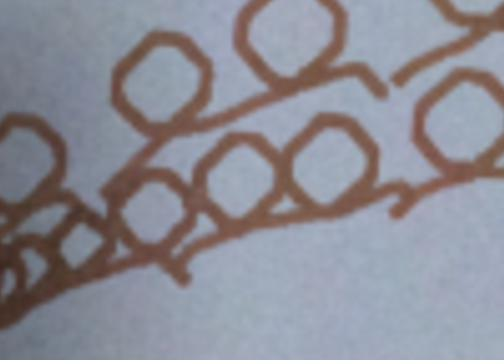

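Call:
move:
  target:
    - [0,0,0,0,0,0,1,0,0,0.3041,0,0.3373,0.4996,-0.9]
    - [0,0,0,0,0,0,1,0,0,0.3041,0,0.3373,0.5251,-0.9]
    - [0,0,0,0,0,0,1,0,0,0.3398,0,0.3683,0.5251,-0.9]
    - [0,0,0,0,0,0,1,0,0,0.3578,0,0.3728,0.5251,-0.9]
    - [0,0,0,0,0,0,1,0,0,0.3643,0,0.3804,0.5338,-0.9]
    - [0,0,0,0,0,0,1,0,0,0.3734,0,0.3929,0.5138,-0.9]
    - [0,0,0,0,0,0,1,0,0,0.3799,0,0.4018,0.5097,-0.9]
    - [0,0,0,0,0,0,1,0,0,0.3442,0,0.3731,0.5038,-0.9]
    - [0,0,0,0,0,0,1,0,0,0.3377,0,0.3642,0.4997,-0.9]
    - [0,0,0,0,0,0,1,0,0,0.3286,0,0.3517,0.5197,-0.9]
    - [0,0,0,0,0,0,1,0,0,0.3221,0,0.3428,0.5238,-0.9]
    - [0,0,0,0,0,0,1,0,0,0.3578,0,0.3715,0.5297,-0.9]
    - [0,0,0,0,0,0,1,0,0,0.3756,0,0.3959,0.5334,-0.9]
    - [0,0,0,0,0,0,1,0,0,0.3814,0,0.4039,0.5371,-0.9]
    - [0,0,0,0,0,0,1,0,0,0.3897,0,0.4152,0.5171,-0.9]
  speed: [0.7,0.04,0.1,0.05,0.06,0.06,0.06,0.12,0.06,0.06,0.06,0.12,0.06,0.06,0.06]
  blend: [0,0,0,0,0,0.002,0,0.002,0,0.002,0,0.002,0.002,0,0]
  cameras: []

Scene clock: 332.93 s.
left_arm: end_effector_position=(+0.3923, +0.3348, +0.1109) grip_measured=+1.000 grip_effort_nm=-0.002 end_effector_quat_wxyz=(+0.619, -0.006, +0.785, +0.003) | right_arm: end_effector_position=(+0.3632, +0.1128, +0.0809) grip_measured=-0.661 grip_effort_nm=-1.028 end_effector_quat_wxyz=(+0.567, -0.332, +0.703, +0.271)
Joint names: [wrist pitch, wrist roll, shoulder, wrist yaw, elbow, waist]
Joint positions: left_arm=[1.014 -0.014 1.582 -0.052 0.332 -0.05 0.094] | right_arm=[0.918 0.004 2.222 -0.004 1.094 0.9 0.016]
Joint velocities: within noise
Joint torques (N m): left_arm=[1.67 0.05 -6.37 -0.03 5.22 -0.06] | right_arm=[1.73 -0.04 -8.23 0.04 7.76 -0.64]
Heat: left arm: 44 °C; right arm: 46 °C.
Joint targets: left_arm=[1.021 -0.014 1.574 -0.052 0.340 -0.050] | right_arm=[0.925 0.000 2.232 0.000 1.124 0.892]
move: done
No camera images: "cameras" was empty.

Call:
move:
  target:
    - [0,0,0,0,0,0,1,0,0,0.0058,0,0.0080,-0.0037,-0.9]
    - [0,0,0,0,0,0,1,0,0,-0.0304,0,-0.0207,-0.0089,-0.9]
    - [0,0,0,0,0,0,1,0,0,-0.0362,0,-0.0287,-0.0125,-0.9]
    - [0,0,0,0,0,0,1,0,0,-0.0445,0,-0.0400,0.0075,-0.9]
    - [0,0,0,0,0,0,1,0,0,-0.0503,0,-0.0480,0.0111,-0.9]
    - [0,0,0,0,0,0,1,0,0,-0.0141,0,-0.0193,0.0163,-0.9]
    - [0,0,0,0,0,0,1,0,0,-0.0683,0,-0.0535,0.0163,-0.9]
    - [0,0,0,0,0,0,1,0,0,-0.0859,0,-0.0785,0.0184,-0.9]
    - [0,0,0,0,0,0,1,0,0,-0.0503,0,-0.0477,0.0184,-0.9]
    - [0,0,0,0,0,0,1,0,0,-0.0323,0,-0.0433,0.0184,-0.9]
    - [0,0,0,0,0,0,1,0,0,-0.0268,0,-0.0368,0.0265,-0.9]
    - [0,0,0,0,0,0,1,0,0,-0.0191,0,-0.0261,0.0065,-0.9]
    - [0,0,0,0,0,0,1,0,0,-0.0136,0,-0.0186,0.0030,-0.9]
    - [0,0,0,0,0,0,1,0,0,-0.0492,0,-0.0473,-0.0020,-0.9]
    - [0,0,0,0,0,0,1,0,0,-0.0547,0,-0.0548,-0.0055,-0.9]
  speed: [0.06,0.12,0.06,0.06,0.06,0.12,0.12,0.06,0.1,0.05,0.06,0.06,0.06,0.12,0.06]
  blend: [0,0.002,0,0.002,0,0,0,0,0,0,0,0.002,0,0.002,0]
  cameras: []

Scene clock: 340.03 s.
left_arm: end_effector_position=(+0.3923, +0.3348, +0.1109) grip_measured=+1.000 grip_effort_nm=-0.007 end_effector_quat_wxyz=(+0.619, -0.006, +0.785, +0.003) | right_arm: end_effector_position=(+0.3620, +0.1047, +0.0807) grip_measured=-0.661 grip_effort_nm=-1.033 end_effector_quat_wxyz=(+0.565, -0.331, +0.707, +0.268)
Joint names: [wrist pitch, wrist roll, shoulder, wrist yaw, elbow, waist]
Joint positions: left_arm=[1.014 -0.014 1.582 -0.052 0.332 -0.05 0.094] | right_arm=[0.919 0.004 2.201 -0.004 1.063 0.892 0.016]
Joint velocities: within noise
Joint torques (N m): left_arm=[1.66 0.04 -6.45 -0.01 5.23 -0.13] | right_arm=[1.72 -0.04 -11.59 0.04 4.18 -0.58]
Heat: left arm: 44 °C; right arm: 46 °C.
Joint targets: left_arm=[1.021 -0.014 1.574 -0.052 0.340 -0.050] | right_arm=[0.926 0.000 2.164 -0.001 1.053 0.886]
move: off_target (right_arm); right_arm: the shoulder is farthest, 0.038 rad from its target
No camera images: "cameras" was empty.

Call:
move:
  target:
    - [0,0,0,0,0,0,1,0,0,-0.0077,0,-0.0107,0.0200,-0.9]
    - [0,0,0,0,0,0,1,0,0,-0.0132,0,-0.0182,0.0235,-0.9]
    - [0,0,0,0,0,0,1,0,0,0.0224,0,0.0105,0.0285,-0.9]
    - [0,0,0,0,0,0,1,0,0,0.0359,0,0.0291,0.0349,-0.9]
    - [0,0,0,0,0,0,1,0,0,0.0418,0,0.0371,0.0386,-0.9]
    - [0,0,0,0,0,0,1,0,0,0.0500,0,0.0484,0.0186,-0.9]
    - [0,0,0,0,0,0,1,0,0,0.0559,0,0.0564,0.0149,-0.9]
    - [0,0,0,0,0,0,1,0,0,0.0199,0,0.0277,0.0097,-0.9]
    - [0,0,0,0,0,0,1,0,0,0.0140,0,0.0197,0.0060,-0.9]
    - [0,0,0,0,0,0,1,0,0,0.0058,0,0.0084,0.0260,-0.9]
    - [0,0,0,0,0,0,1,0,0,-0.0001,0,0.0004,0.0297,-0.9]
    - [0,0,0,0,0,0,1,0,0,0.0359,0,0.0291,0.0349,-0.9]
    - [0,0,0,0,0,0,1,0,0,-0.0181,0,-0.0051,0.0349,-0.9]
    - [0,0,0,0,0,0,1,0,0,-0.0301,0,-0.0221,0.0373,-0.9]
    - [0,0,0,0,0,0,1,0,0,0.0056,0,0.0087,0.0373,-0.9]
  speed: [0.06,0.06,0.12,0.06,0.06,0.06,0.06,0.12,0.06,0.06,0.06,0.12,0.12,0.06,0.1]
  blend: [0.002,0,0.002,0.002,0,0.002,0,0.002,0,0.002,0,0,0,0,0]
  cameras: []

Scene clock: 346.10 s.
left_arm: end_effector_position=(+0.3923, +0.3348, +0.1109) grip_measured=+1.000 grip_effort_nm=-0.002 end_effector_quat_wxyz=(+0.619, -0.006, +0.785, +0.003) | right_arm: end_effector_position=(+0.3435, +0.1113, +0.0867) grip_measured=-0.661 grip_effort_nm=-1.038 end_effector_quat_wxyz=(+0.562, -0.342, +0.700, +0.277)
Joint names: [wrist pitch, wrist roll, shoulder, wrist yaw, elbow, waist]
Joint positions: left_arm=[1.014 -0.014 1.582 -0.052 0.332 -0.05 0.094] | right_arm=[0.919 0.004 2.168 -0.004 1.033 0.925 0.016]
Joint velocities: within noise
Joint torques (N m): left_arm=[1.67 0.03 -6.48 -0.04 5.14 -0.16] | right_arm=[1.72 -0.04 -8.39 0.04 7.91 0.5]
Heat: left arm: 44 °C; right arm: 46 °C.
Joint targets: left_arm=[1.021 -0.014 1.574 -0.052 0.340 -0.050] | right_arm=[0.926 0.000 2.170 -0.001 1.064 0.931]
move: done
No camera images: "cameras" was empty.

Call:
move:
  target:
    - [0,0,0,0,0,0,1,0,0,0.0181,0,0.0038,0,-0.9]
    - [0,0,0,0,0,0,1,0,0,0.0245,0,0.0123,0.0087,-0.9]
    - [0,0,0,0,0,0,1,0,0,0.0337,0,0.0249,-0.0113,-0.9]
    - [0,0,0,0,0,0,1,0,0,0.0401,0,0.0337,-0.0154,-0.9]
    - [0,0,0,0,0,0,1,0,0,0.0044,0,0.0050,-0.0213,-0.9]
    - [0,0,0,0,0,0,1,0,0,-0.0020,0,-0.0039,-0.0254,-0.9]
    - [0,0,0,0,0,0,1,0,0,-0.0112,0,-0.0164,-0.0054,-0.9]
    - [0,0,0,0,0,0,1,0,0,-0.0176,0,-0.0253,-0.0013,-0.9]
    - [0,0,0,0,0,0,1,0,0,0.0181,0,0.0034,0.0046,-0.9]
    - [0,0,0,0,0,0,1,0,0,0.0268,0,0.0154,0.0052,-0.9]
    - [0,0,0,0,0,0,1,0,0,0.0314,0,0.0217,-0.0148,-0.9]
    - [0,0,0,0,0,0,1,0,0,0.0346,0,0.0261,-0.0169,-0.9]
    - [0,0,0,0,0,0,1,0,0,-0.0011,0,-0.0026,-0.0198,-0.9]
    - [0,0,0,0,0,0,1,0,0,-0.0043,0,-0.0070,-0.0219,-0.9]
    - [0,0,0,0,0,0,1,0,0,-0.0089,0,-0.0133,-0.0019,-0.9]
  speed: [0.05,0.06,0.06,0.06,0.12,0.06,0.06,0.06,0.12,0.06,0.06,0.06,0.12,0.06,0.06]
  blend: [0,0,0.002,0,0.002,0,0.002,0,0.002,0,0.002,0,0.002,0,0]
  cameras: []

Scene clock: 352.03 s.
left_arm: end_effector_position=(+0.3923, +0.3348, +0.1109) grip_measured=+1.000 grip_effort_nm=-0.007 end_effector_quat_wxyz=(+0.619, -0.006, +0.785, +0.003) | right_arm: end_effector_position=(+0.3479, +0.1143, +0.0805) grip_measured=-0.661 grip_effort_nm=-1.033 end_effector_quat_wxyz=(+0.561, -0.341, +0.702, +0.276)
Joint names: [wrist pitch, wrist roll, shoulder, wrist yaw, elbow, waist]
Joint positions: left_arm=[1.014 -0.014 1.582 -0.052 0.332 -0.05 0.094] | right_arm=[0.919 0.004 2.197 -0.004 1.057 0.922 0.016]
Joint velocities: within noise
Joint torques (N m): left_arm=[1.64 0.02 -6.41 -0.04 5.26 -0.09] | right_arm=[1.71 -0.04 -11.59 0.04 4.18 0.53]
Heat: left arm: 44 °C; right arm: 46 °C.
Joint targets: left_arm=[1.021 -0.014 1.574 -0.052 0.340 -0.050] | right_arm=[0.925 0.000 2.160 0.000 1.046 0.929]
move: off_target (right_arm); right_arm: the shoulder is farthest, 0.038 rad from its target
No camera images: "cameras" was empty.

Call:
move:
  target:
    - [0,0,0,0,0,0,1,0,0,-0.0033,0,-0.0043,0.0020,-0.9]
    - [0,0,0,0,0,0,1,0,0,0.0324,0,0.0244,0.0049,-0.9]
    - [0,0,0,0,0,0,1,0,0,0.0379,0,0.0320,0.0034,-0.9]
    - [0,0,0,0,0,0,1,0,0,-0.0158,0,-0.0022,0.0034,-0.9]
    - [0,0,0,0,0,0,1,0,0,-0.0204,0,-0.0086,0.0146,-0.9]
    - [0,0,0,0,0,0,1,0,0,0.0145,0,0.0222,0.0146,-0.9]
    - [0,0,0,0,0,0,1,0,0,0.0333,0,0.0262,0.0146,-0.9]
    - [0,0,0,0,0,0,1,0,0,0.0417,0,0.0372,0.0215,-0.9]
    - [0,0,0,0,0,0,1,0,0,0.0458,0,0.0429,0.0015,-0.9]
    - [0,0,0,0,0,0,1,0,0,0.0489,0,0.0471,-0.0001,-0.9]
    - [0,0,0,0,0,0,1,0,0,0.0132,0,0.0184,-0.0021,-0.9]
    - [0,0,0,0,0,0,1,0,0,0.0077,0,0.0108,-0.0070,-0.9]
    - [0,0,0,0,0,0,1,0,0,-0.0033,0,-0.0043,-0.0104,-0.9]
    - [0,0,0,0,0,0,1,0,0,-0.0074,0,-0.0099,0.0096,-0.9]
    - [0,0,0,0,0,0,1,0,0,-0.0105,0,-0.0141,0.0112,-0.9]
  speed: [0.06,0.12,0.06,0.12,0.06,0.1,0.05,0.06,0.06,0.06,0.12,0.06,0.06,0.06,0.06]
  blend: [0,0.002,0,0,0,0,0,0,0.002,0,0.002,0.002,0,0.002,0]
  cameras: []

Scene clock: 358.20 s.
left_arm: end_effector_position=(+0.3923, +0.3348, +0.1109) grip_measured=+1.000 grip_effort_nm=-0.002 end_effector_quat_wxyz=(+0.619, -0.006, +0.785, +0.003) | right_arm: end_effector_position=(+0.3394, +0.1155, +0.0804) grip_measured=-0.661 grip_effort_nm=-1.033 end_effector_quat_wxyz=(+0.557, -0.347, +0.701, +0.278)
Joint names: [wrist pitch, wrist roll, shoulder, wrist yaw, elbow, waist]
Joint positions: left_arm=[1.014 -0.014 1.582 -0.052 0.332 -0.05 0.094] | right_arm=[0.919 0.004 2.184 -0.004 1.038 0.935 0.016]
Joint velocities: within noise
Joint torques (N m): left_arm=[1.67 0.02 -6.43 -0.04 5.27 -0.01] | right_arm=[1.71 -0.04 -11.48 0.04 4.19 0.57]
Heat: left arm: 44 °C; right arm: 46 °C.
Joint targets: left_arm=[1.021 -0.014 1.574 -0.052 0.340 -0.050] | right_arm=[0.925 0.000 2.146 -0.001 1.028 0.942]
move: off_target (right_arm); right_arm: the shoulder is farthest, 0.037 rad from its target
No camera images: "cameras" was empty.

Call:
move:
  target:
    - [0,0,0,0,0,0,1,0,0,0.0358,0,0.0287,0.0020,-0.9]
    - [0,0,0,0,0,0,1,0,0,0.0438,0,0.0397,0.0080,-0.9]
    - [0,0,0,0,0,0,1,0,0,-0.0099,0,0.0055,0.0080,-0.9]
    - [0,0,0,0,0,0,1,0,0,-0.3212,0,-0.3416,-0.5590,-0.9]
  speed: [0.12,0.06,0.12,0.7]
  blend: [0.002,0,0,0]
  cameras: ["cam_above"]

Call:
zoom_image:
  camera: "cam_above"
  region: [225, 245, 305, 325]

Scene clock: 361.13 s.
left_arm: end_effector_position=(+0.3923, +0.3348, +0.1109) grip_measured=+1.000 grip_effort_nm=-0.002 end_effector_quat_wxyz=(+0.619, -0.006, +0.785, +0.003) | right_arm: end_effector_position=(+0.4424, -0.2254, +0.1098) grip_measured=-0.661 grip_effort_nm=-1.033 end_effector_quat_wxyz=(+0.605, -0.095, +0.787, +0.074)
Joint names: [wrist pitch, wrist roll, shoulder, wrist yaw, elbow, waist]
Joint positions: left_arm=[1.014 -0.014 1.582 -0.052 0.332 -0.05 0.094] | right_arm=[0.919 0.003 1.77 0.006 0.591 0.264 0.016]
Joint velocities: within noise
Joint torques (N m): left_arm=[1.67 0.06 -6.32 -0.02 5.26 0.05] | right_arm=[1.71 -0.04 -7.8 -0.06 4.3 0.54]
Heat: left arm: 44 °C; right arm: 46 °C.
Joint targets: left_arm=[1.021 -0.014 1.574 -0.052 0.340 -0.050] | right_arm=[0.926 0.000 1.742 -0.001 0.584 0.270]
move: done
Images, in order (width x height): cam_above 672x504.

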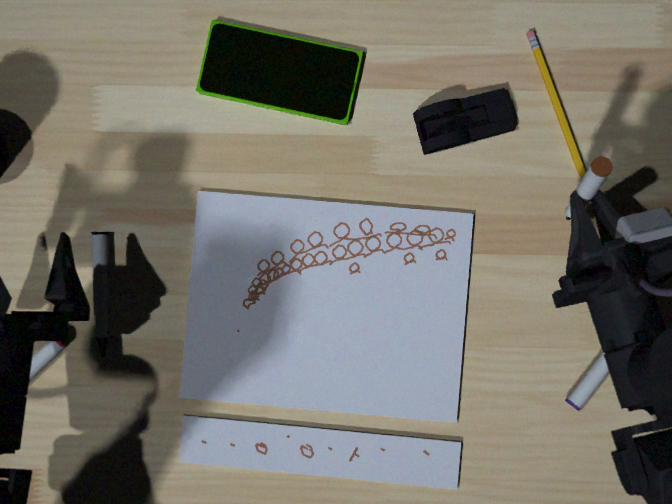

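Scaled by 6.300 from the camera's 672x504 image, which has a finer 960x720 frame.

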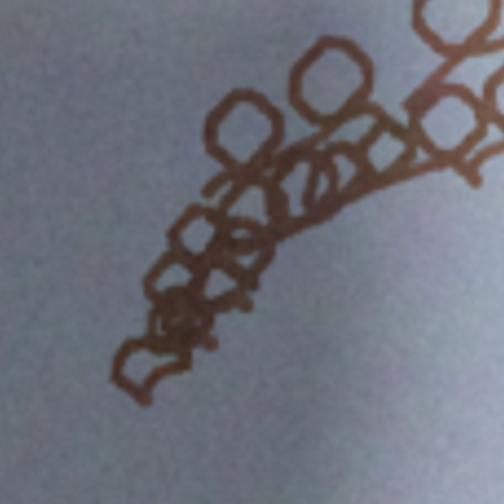

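Call:
zoom_image:
  camera: "cam_above"
  region: [235, 285, 265, 315]

Scaled by 16.800 from the camera's 672x504 image, which has a finer 960x720 frame.

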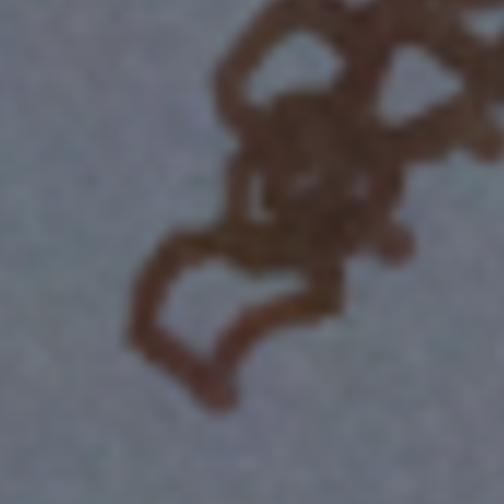

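Call:
move:
  target:
    - [0,0,0,0,0,0,1,0,0,0.2815,0,0.3062,0.5953,-0.9]
    - [0,0,0,0,0,0,1,0,0,0.2815,0,0.3062,0.5691,-0.9]
    - [0,0,0,0,0,0,1,0,0,0.3160,0,0.3369,0.5691,-0.9]
    - [0,0,0,0,0,0,1,0,0,0.3340,0,0.3409,0.5691,-0.9]
    - [0,0,0,0,0,0,1,0,0,0.3544,0,0.3680,0.5469,-0.9]
    - [0,0,0,0,0,0,1,0,0,0.3544,0,0.3680,0.5609,-0.9]
    - [0,0,0,0,0,0,1,0,0,0.3723,0,0.3923,0.5683,-0.9]
    - [0,0,0,0,0,0,1,0,0,0.3378,0,0.3636,0.5683,-0.9]
    - [0,0,0,0,0,0,1,0,0,0.3325,0,0.3565,0.5736,-0.9]
    - [0,0,0,0,0,0,1,0,0,0.3325,0,0.3565,0.5596,-0.9]
    - [0,0,0,0,0,0,1,0,0,0.3147,0,0.3322,0.5522,-0.9]
    - [0,0,0,0,0,0,1,0,0,0.3147,0,0.3322,0.5662,-0.9]
    - [0,0,0,0,0,0,1,0,0,0.3094,0,0.3251,0.5715,-0.9]
    - [0,0,0,0,0,0,1,0,0,0.3439,0,0.3538,0.5715,-0.9]
    - [0,0,0,0,0,0,1,0,0,0.3618,0,0.3781,0.5789,-0.9]
  speed: [0.8,0.04,0.1,0.05,0.06,0.15,0.06,0.2,0.05,0.15,0.06,0.15,0.05,0.2,0.06]
  cameras: []

Scene clock: 374.63 s.
left_arm: end_effector_position=(+0.3923, +0.3348, +0.1109) grip_measured=+1.000 grip_effort_nm=-0.002 end_effector_quat_wxyz=(+0.619, -0.006, +0.785, +0.003) | right_arm: end_effector_position=(+0.3290, +0.1255, +0.0808) grip_measured=-0.661 grip_effort_nm=-1.038 end_effector_quat_wxyz=(+0.554, -0.356, +0.696, +0.286)
Joint names: [wrist pitch, wrist roll, shoulder, wrist yaw, elbow, waist]
Joint positions: left_arm=[1.014 -0.014 1.582 -0.052 0.332 -0.05 0.094] | right_arm=[0.919 0.003 2.188 -0.006 1.046 0.959 0.016]
Joint velocities: within noise
Joint torques (N m): left_arm=[1.68 0.03 -6.27 -0.05 5.19 -0.05] | right_arm=[1.71 -0.04 -8.03 0.06 7.75 0.51]
Heat: left arm: 44 °C; right arm: 46 °C.
Joint targets: left_arm=[1.021 -0.014 1.574 -0.052 0.340 -0.050] | right_arm=[0.926 0.000 2.197 -0.001 1.076 0.966]
move: done
No camera images: "cameras" was empty.

Call:
move:
  target:
    - [0,0,0,0,0,0,1,0,0,-0.0345,0,-0.0288,0,-0.9]
    - [0,0,0,0,0,0,1,0,0,-0.0398,0,-0.0359,0.0053,-0.9]
    - [0,0,0,0,0,0,1,0,0,-0.0398,0,-0.0359,-0.0087,-0.9]
    - [0,0,0,0,0,0,1,0,0,-0.0576,0,-0.0601,-0.0161,-0.9]
    - [0,0,0,0,0,0,1,0,0,-0.0576,0,-0.0601,-0.0021,-0.9]
    - [0,0,0,0,0,0,1,0,0,-0.0623,0,-0.0664,0.0026,-0.9]
    - [0,0,0,0,0,0,1,0,0,-0.0278,0,-0.0377,0.0026,-0.9]
    - [0,0,0,0,0,0,1,0,0,-0.0099,0,-0.0134,0.0100,-0.9]
    - [0,0,0,0,0,0,1,0,0,-0.0099,0,-0.0134,-0.0040,-0.9]
    - [0,0,0,0,0,0,1,0,0,0.0105,0,0.0142,-0.0247,-0.9]
    - [0,0,0,0,0,0,1,0,0,-0.0420,0,-0.0200,-0.0247,-0.9]
    - [0,0,0,0,0,0,1,0,0,-0.3618,0,-0.3781,-0.5789,-0.9]
  speed: [0.2,0.05,0.15,0.06,0.15,0.05,0.2,0.06,0.15,0.06,0.12,0.7]
  cameras: ["cam_above"]

Call:
zoom_image:
  camera: "cam_above"
  region: [225, 275, 285, 335]

Scene clock: 380.30 s.
left_arm: end_effector_position=(+0.3923, +0.3348, +0.1109) grip_measured=+1.000 grip_effort_nm=-0.007 end_effector_quat_wxyz=(+0.619, -0.006, +0.785, +0.003) | right_arm: end_effector_position=(+0.4424, -0.2255, +0.1097) grip_measured=-0.661 grip_effort_nm=-1.038 end_effector_quat_wxyz=(+0.605, -0.095, +0.787, +0.074)
Joint names: [wrist pitch, wrist roll, shoulder, wrist yaw, elbow, waist]
Joint positions: left_arm=[1.014 -0.014 1.582 -0.052 0.332 -0.05 0.094] | right_arm=[0.919 0.003 1.77 0.006 0.591 0.264 0.016]
Joint velocities: within noise
Joint torques (N m): left_arm=[1.67 0.04 -6.45 -0.05 5.08 -0.1] | right_arm=[1.71 -0.03 -7.82 -0.06 4.3 0.54]
Heat: left arm: 44 °C; right arm: 46 °C.
Joint targets: left_arm=[1.021 -0.014 1.574 -0.052 0.340 -0.050] | right_arm=[0.925 0.000 1.742 0.000 0.584 0.270]
move: done
Images, in order (width x height): cam_above 672x504.

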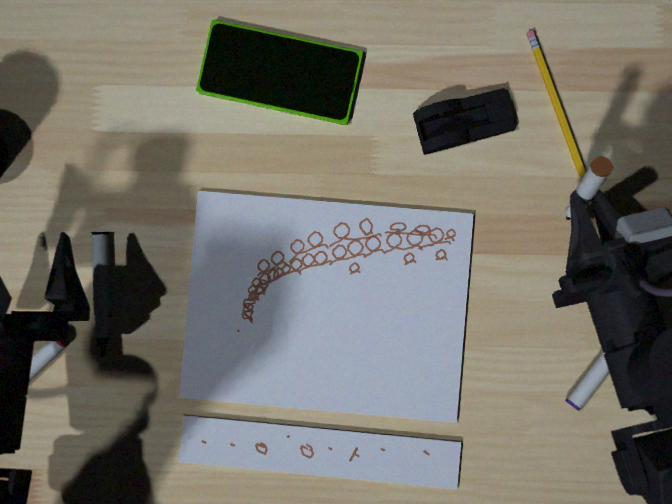

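Scaled by 8.400 from the camera's 672x504 image, which has a finer 960x720 frame.

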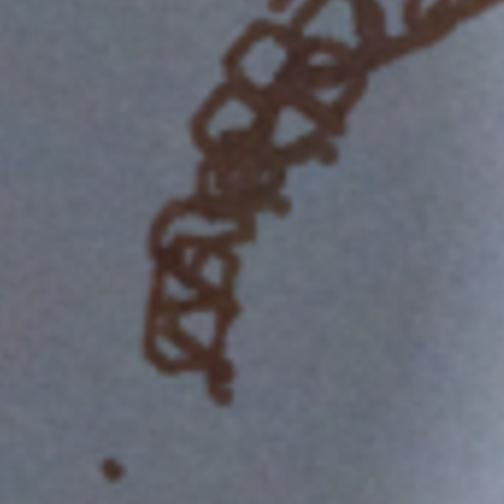

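Call:
move:
  target:
    - [0,0,0,0,0,0,1,0,0,0.2008,0,0.1956,0.5303,-0.9]
    - [0,0,0,0,0,0,1,0,0,0.2008,0,0.1956,0.5603,-0.9]
    - [0,0,0,0,0,0,1,0,0,0.2323,0,0.2256,0.5603,-0.9]
    - [0,0,0,0,0,0,1,0,0,0.2508,0,0.2303,0.5603,-0.9]
    - [0,0,0,0,0,0,1,0,0,0.2553,0,0.2345,0.5620,-0.9]
    - [0,0,0,0,0,0,1,0,0,0.2604,0,0.2411,0.5676,-0.9]
    - [0,0,0,0,0,0,1,0,0,0.2676,0,0.2505,0.5496,-0.9]
    - [0,0,0,0,0,0,1,0,0,0.2726,0,0.2571,0.5460,-0.9]
    - [0,0,0,0,0,0,1,0,0,0.2403,0,0.2294,0.5409,-0.9]
    - [0,0,0,0,0,0,1,0,0,0.2353,0,0.2228,0.5373,-0.9]
    - [0,0,0,0,0,0,1,0,0,0.2281,0,0.2134,0.5553,-0.9]
    - [0,0,0,0,0,0,1,0,0,0.2230,0,0.2068,0.5589,-0.9]
    - [0,0,0,0,0,0,1,0,0,0.2553,0,0.2345,0.5640,-0.9]
    - [0,0,0,0,0,0,1,0,0,0.2729,0,0.2576,0.5712,-0.9]
    - [0,0,0,0,0,0,1,0,0,0.2780,0,0.2643,0.5747,-0.9]
  speed: [0.8,0.05,0.1,0.05,0.05,0.06,0.06,0.06,0.12,0.06,0.06,0.06,0.12,0.06,0.06]
  blend: [0,0,0,0,0,0,0.002,0,0.002,0,0.002,0,0.002,0.002,0]
  cameras: []

Scene clock: 388.70 s.
left_arm: end_effector_position=(+0.3923, +0.3348, +0.1109) grip_measured=+1.000 grip_effort_nm=-0.002 end_effector_quat_wxyz=(+0.619, -0.006, +0.785, +0.003) | right_arm: end_effector_position=(+0.3112, +0.0960, +0.0794) grip_measured=-0.661 grip_effort_nm=-1.033 end_effector_quat_wxyz=(+0.541, -0.359, +0.708, +0.277)
Joint names: [wrist pitch, wrist roll, shoulder, wrist yaw, elbow, waist]
Joint positions: left_arm=[1.014 -0.014 1.582 -0.052 0.332 -0.05 0.094] | right_arm=[0.919 0.003 2.083 -0.004 0.9 0.955 0.016]
Joint velocities: within noise
Joint torques (N m): left_arm=[1.69 0.06 -6.39 -0.05 5.18 -0.16] | right_arm=[1.71 -0.03 -7.21 0.05 7.42 0.51]
Heat: left arm: 44 °C; right arm: 46 °C.
Joint targets: left_arm=[1.021 -0.014 1.574 -0.052 0.340 -0.050] | right_arm=[0.925 0.000 2.092 0.000 0.928 0.961]
move: done
No camera images: "cameras" was empty.

Call:
move:
  target:
    - [0,0,0,0,0,0,1,0,0,0.0072,0,0.0094,-0.0180,-0.9]
    - [0,0,0,0,0,0,1,0,0,0.0122,0,0.0161,-0.0215,-0.9]
    - [0,0,0,0,0,0,1,0,0,-0.0206,0,-0.0116,-0.0265,-0.9]
    - [0,0,0,0,0,0,1,0,0,-0.0256,0,-0.0183,-0.0301,-0.9]
    - [0,0,0,0,0,0,1,0,0,-0.0328,0,-0.0278,-0.0121,-0.9]
    - [0,0,0,0,0,0,1,0,0,-0.0379,0,-0.0344,-0.0085,-0.9]
    - [0,0,0,0,0,0,1,0,0,-0.0051,0,-0.0067,-0.0035,-0.9]
    - [0,0,0,0,0,0,1,0,0,0.0105,0,0.0138,0.0044,-0.9]
    - [0,0,0,0,0,0,1,0,0,0.0155,0,0.0205,0.0079,-0.9]
    - [0,0,0,0,0,0,1,0,0,0.0227,0,0.0300,-0.0101,-0.9]
    - [0,0,0,0,0,0,1,0,0,0.0278,0,0.0368,-0.0136,-0.9]
    - [0,0,0,0,0,0,1,0,0,-0.0055,0,0.0091,-0.0186,-0.9]
    - [0,0,0,0,0,0,1,0,0,-0.0106,0,0.0023,-0.0221,-0.9]
    - [0,0,0,0,0,0,1,0,0,-0.0178,0,-0.0072,-0.0041,-0.9]
    - [0,0,0,0,0,0,1,0,0,-0.0228,0,-0.0140,-0.0006,-0.9]
  speed: [0.06,0.06,0.12,0.06,0.06,0.06,0.12,0.06,0.06,0.06,0.06,0.12,0.06,0.06,0.06]
  blend: [0.002,0,0.002,0,0.002,0,0.002,0.002,0,0.002,0,0.002,0,0.002,0]
  cameras: []

Scene clock: 393.83 s.
left_arm: end_effector_position=(+0.3923, +0.3348, +0.1109) grip_measured=+1.000 grip_effort_nm=-0.002 end_effector_quat_wxyz=(+0.619, -0.006, +0.785, +0.003) | right_arm: end_effector_position=(+0.3145, +0.0995, +0.0796) grip_measured=-0.661 grip_effort_nm=-1.033 end_effector_quat_wxyz=(+0.543, -0.358, +0.707, +0.278)
Joint names: [wrist pitch, wrist roll, shoulder, wrist yaw, elbow, waist]
Joint positions: left_arm=[1.014 -0.014 1.582 -0.052 0.332 -0.05 0.094] | right_arm=[0.919 0.003 2.098 -0.004 0.919 0.953 0.016]
Joint velocities: within noise
Joint torques (N m): left_arm=[1.65 0.03 -6.34 -0.04 5.34 -0.09] | right_arm=[1.71 -0.03 -10.62 0.05 4.03 0.55]
Heat: left arm: 44 °C; right arm: 46 °C.
Joint targets: left_arm=[1.021 -0.014 1.574 -0.052 0.340 -0.050] | right_arm=[0.925 0.000 2.063 0.000 0.909 0.960]
move: done
No camera images: "cameras" was empty.

Call:
move:
  target:
    - [0,0,0,0,0,0,1,0,0,0.0333,0,0.0278,0.0050,-0.9]
    - [0,0,0,0,0,0,1,0,0,0.0510,0,0.0517,0.0117,-0.9]
    - [0,0,0,0,0,0,1,0,0,0.0561,0,0.0585,0.0152,-0.9]
    - [0,0,0,0,0,0,1,0,0,0.0634,0,0.0682,-0.0028,-0.9]
    - [0,0,0,0,0,0,1,0,0,0.0685,0,0.0751,-0.0063,-0.9]
    - [0,0,0,0,0,0,1,0,0,0.0347,0,0.0469,-0.0111,-0.9]
    - [0,0,0,0,0,0,1,0,0,0.0296,0,0.0400,-0.0146,-0.9]
    - [0,0,0,0,0,0,1,0,0,0.0223,0,0.0303,0.0034,-0.9]
    - [0,0,0,0,0,0,1,0,0,0.0172,0,0.0235,0.0069,-0.9]
    - [0,0,0,0,0,0,1,0,0,0.0510,0,0.0517,0.0117,-0.9]
    - [0,0,0,0,0,0,1,0,0,0.0674,0,0.0739,0.0186,-0.9]
    - [0,0,0,0,0,0,1,0,0,0.0726,0,0.0808,0.0220,-0.9]
    - [0,0,0,0,0,0,1,0,0,0.0798,0,0.0906,0.0040,-0.9]
    - [0,0,0,0,0,0,1,0,0,0.0849,0,0.0975,0.0006,-0.9]
    - [0,0,0,0,0,0,1,0,0,0.0506,0,0.0691,-0.0043,-0.9]
  speed: [0.12,0.06,0.06,0.06,0.06,0.12,0.06,0.06,0.06,0.12,0.06,0.06,0.06,0.06,0.12]
  blend: [0.002,0.002,0,0.002,0,0.002,0,0.002,0,0.002,0.002,0,0.002,0,0]
  cameras: []

Scene clock: 399.23 s.
left_arm: end_effector_position=(+0.3923, +0.3348, +0.1109) grip_measured=+1.000 grip_effort_nm=-0.002 end_effector_quat_wxyz=(+0.619, -0.006, +0.785, +0.003) | right_arm: end_effector_position=(+0.3227, +0.1186, +0.0805) grip_measured=-0.661 grip_effort_nm=-1.033 end_effector_quat_wxyz=(+0.550, -0.358, +0.699, +0.284)
Joint names: [wrist pitch, wrist roll, shoulder, wrist yaw, elbow, waist]
Joint positions: left_arm=[1.014 -0.014 1.582 -0.052 0.332 -0.05 0.094] | right_arm=[0.919 0.003 2.16 -0.004 1.006 0.962 0.016]
Joint velocities: within noise
Joint torques (N m): left_arm=[1.67 0.08 -6.45 -0.02 5.05 -0.06] | right_arm=[1.72 -0.03 -10.93 0.04 4.45 -0.59]
Heat: left arm: 44 °C; right arm: 47 °C.
Joint targets: left_arm=[1.021 -0.014 1.574 -0.052 0.340 -0.050] | right_arm=[0.925 0.000 2.127 -0.001 0.999 0.955]
move: done
No camera images: "cameras" was empty.


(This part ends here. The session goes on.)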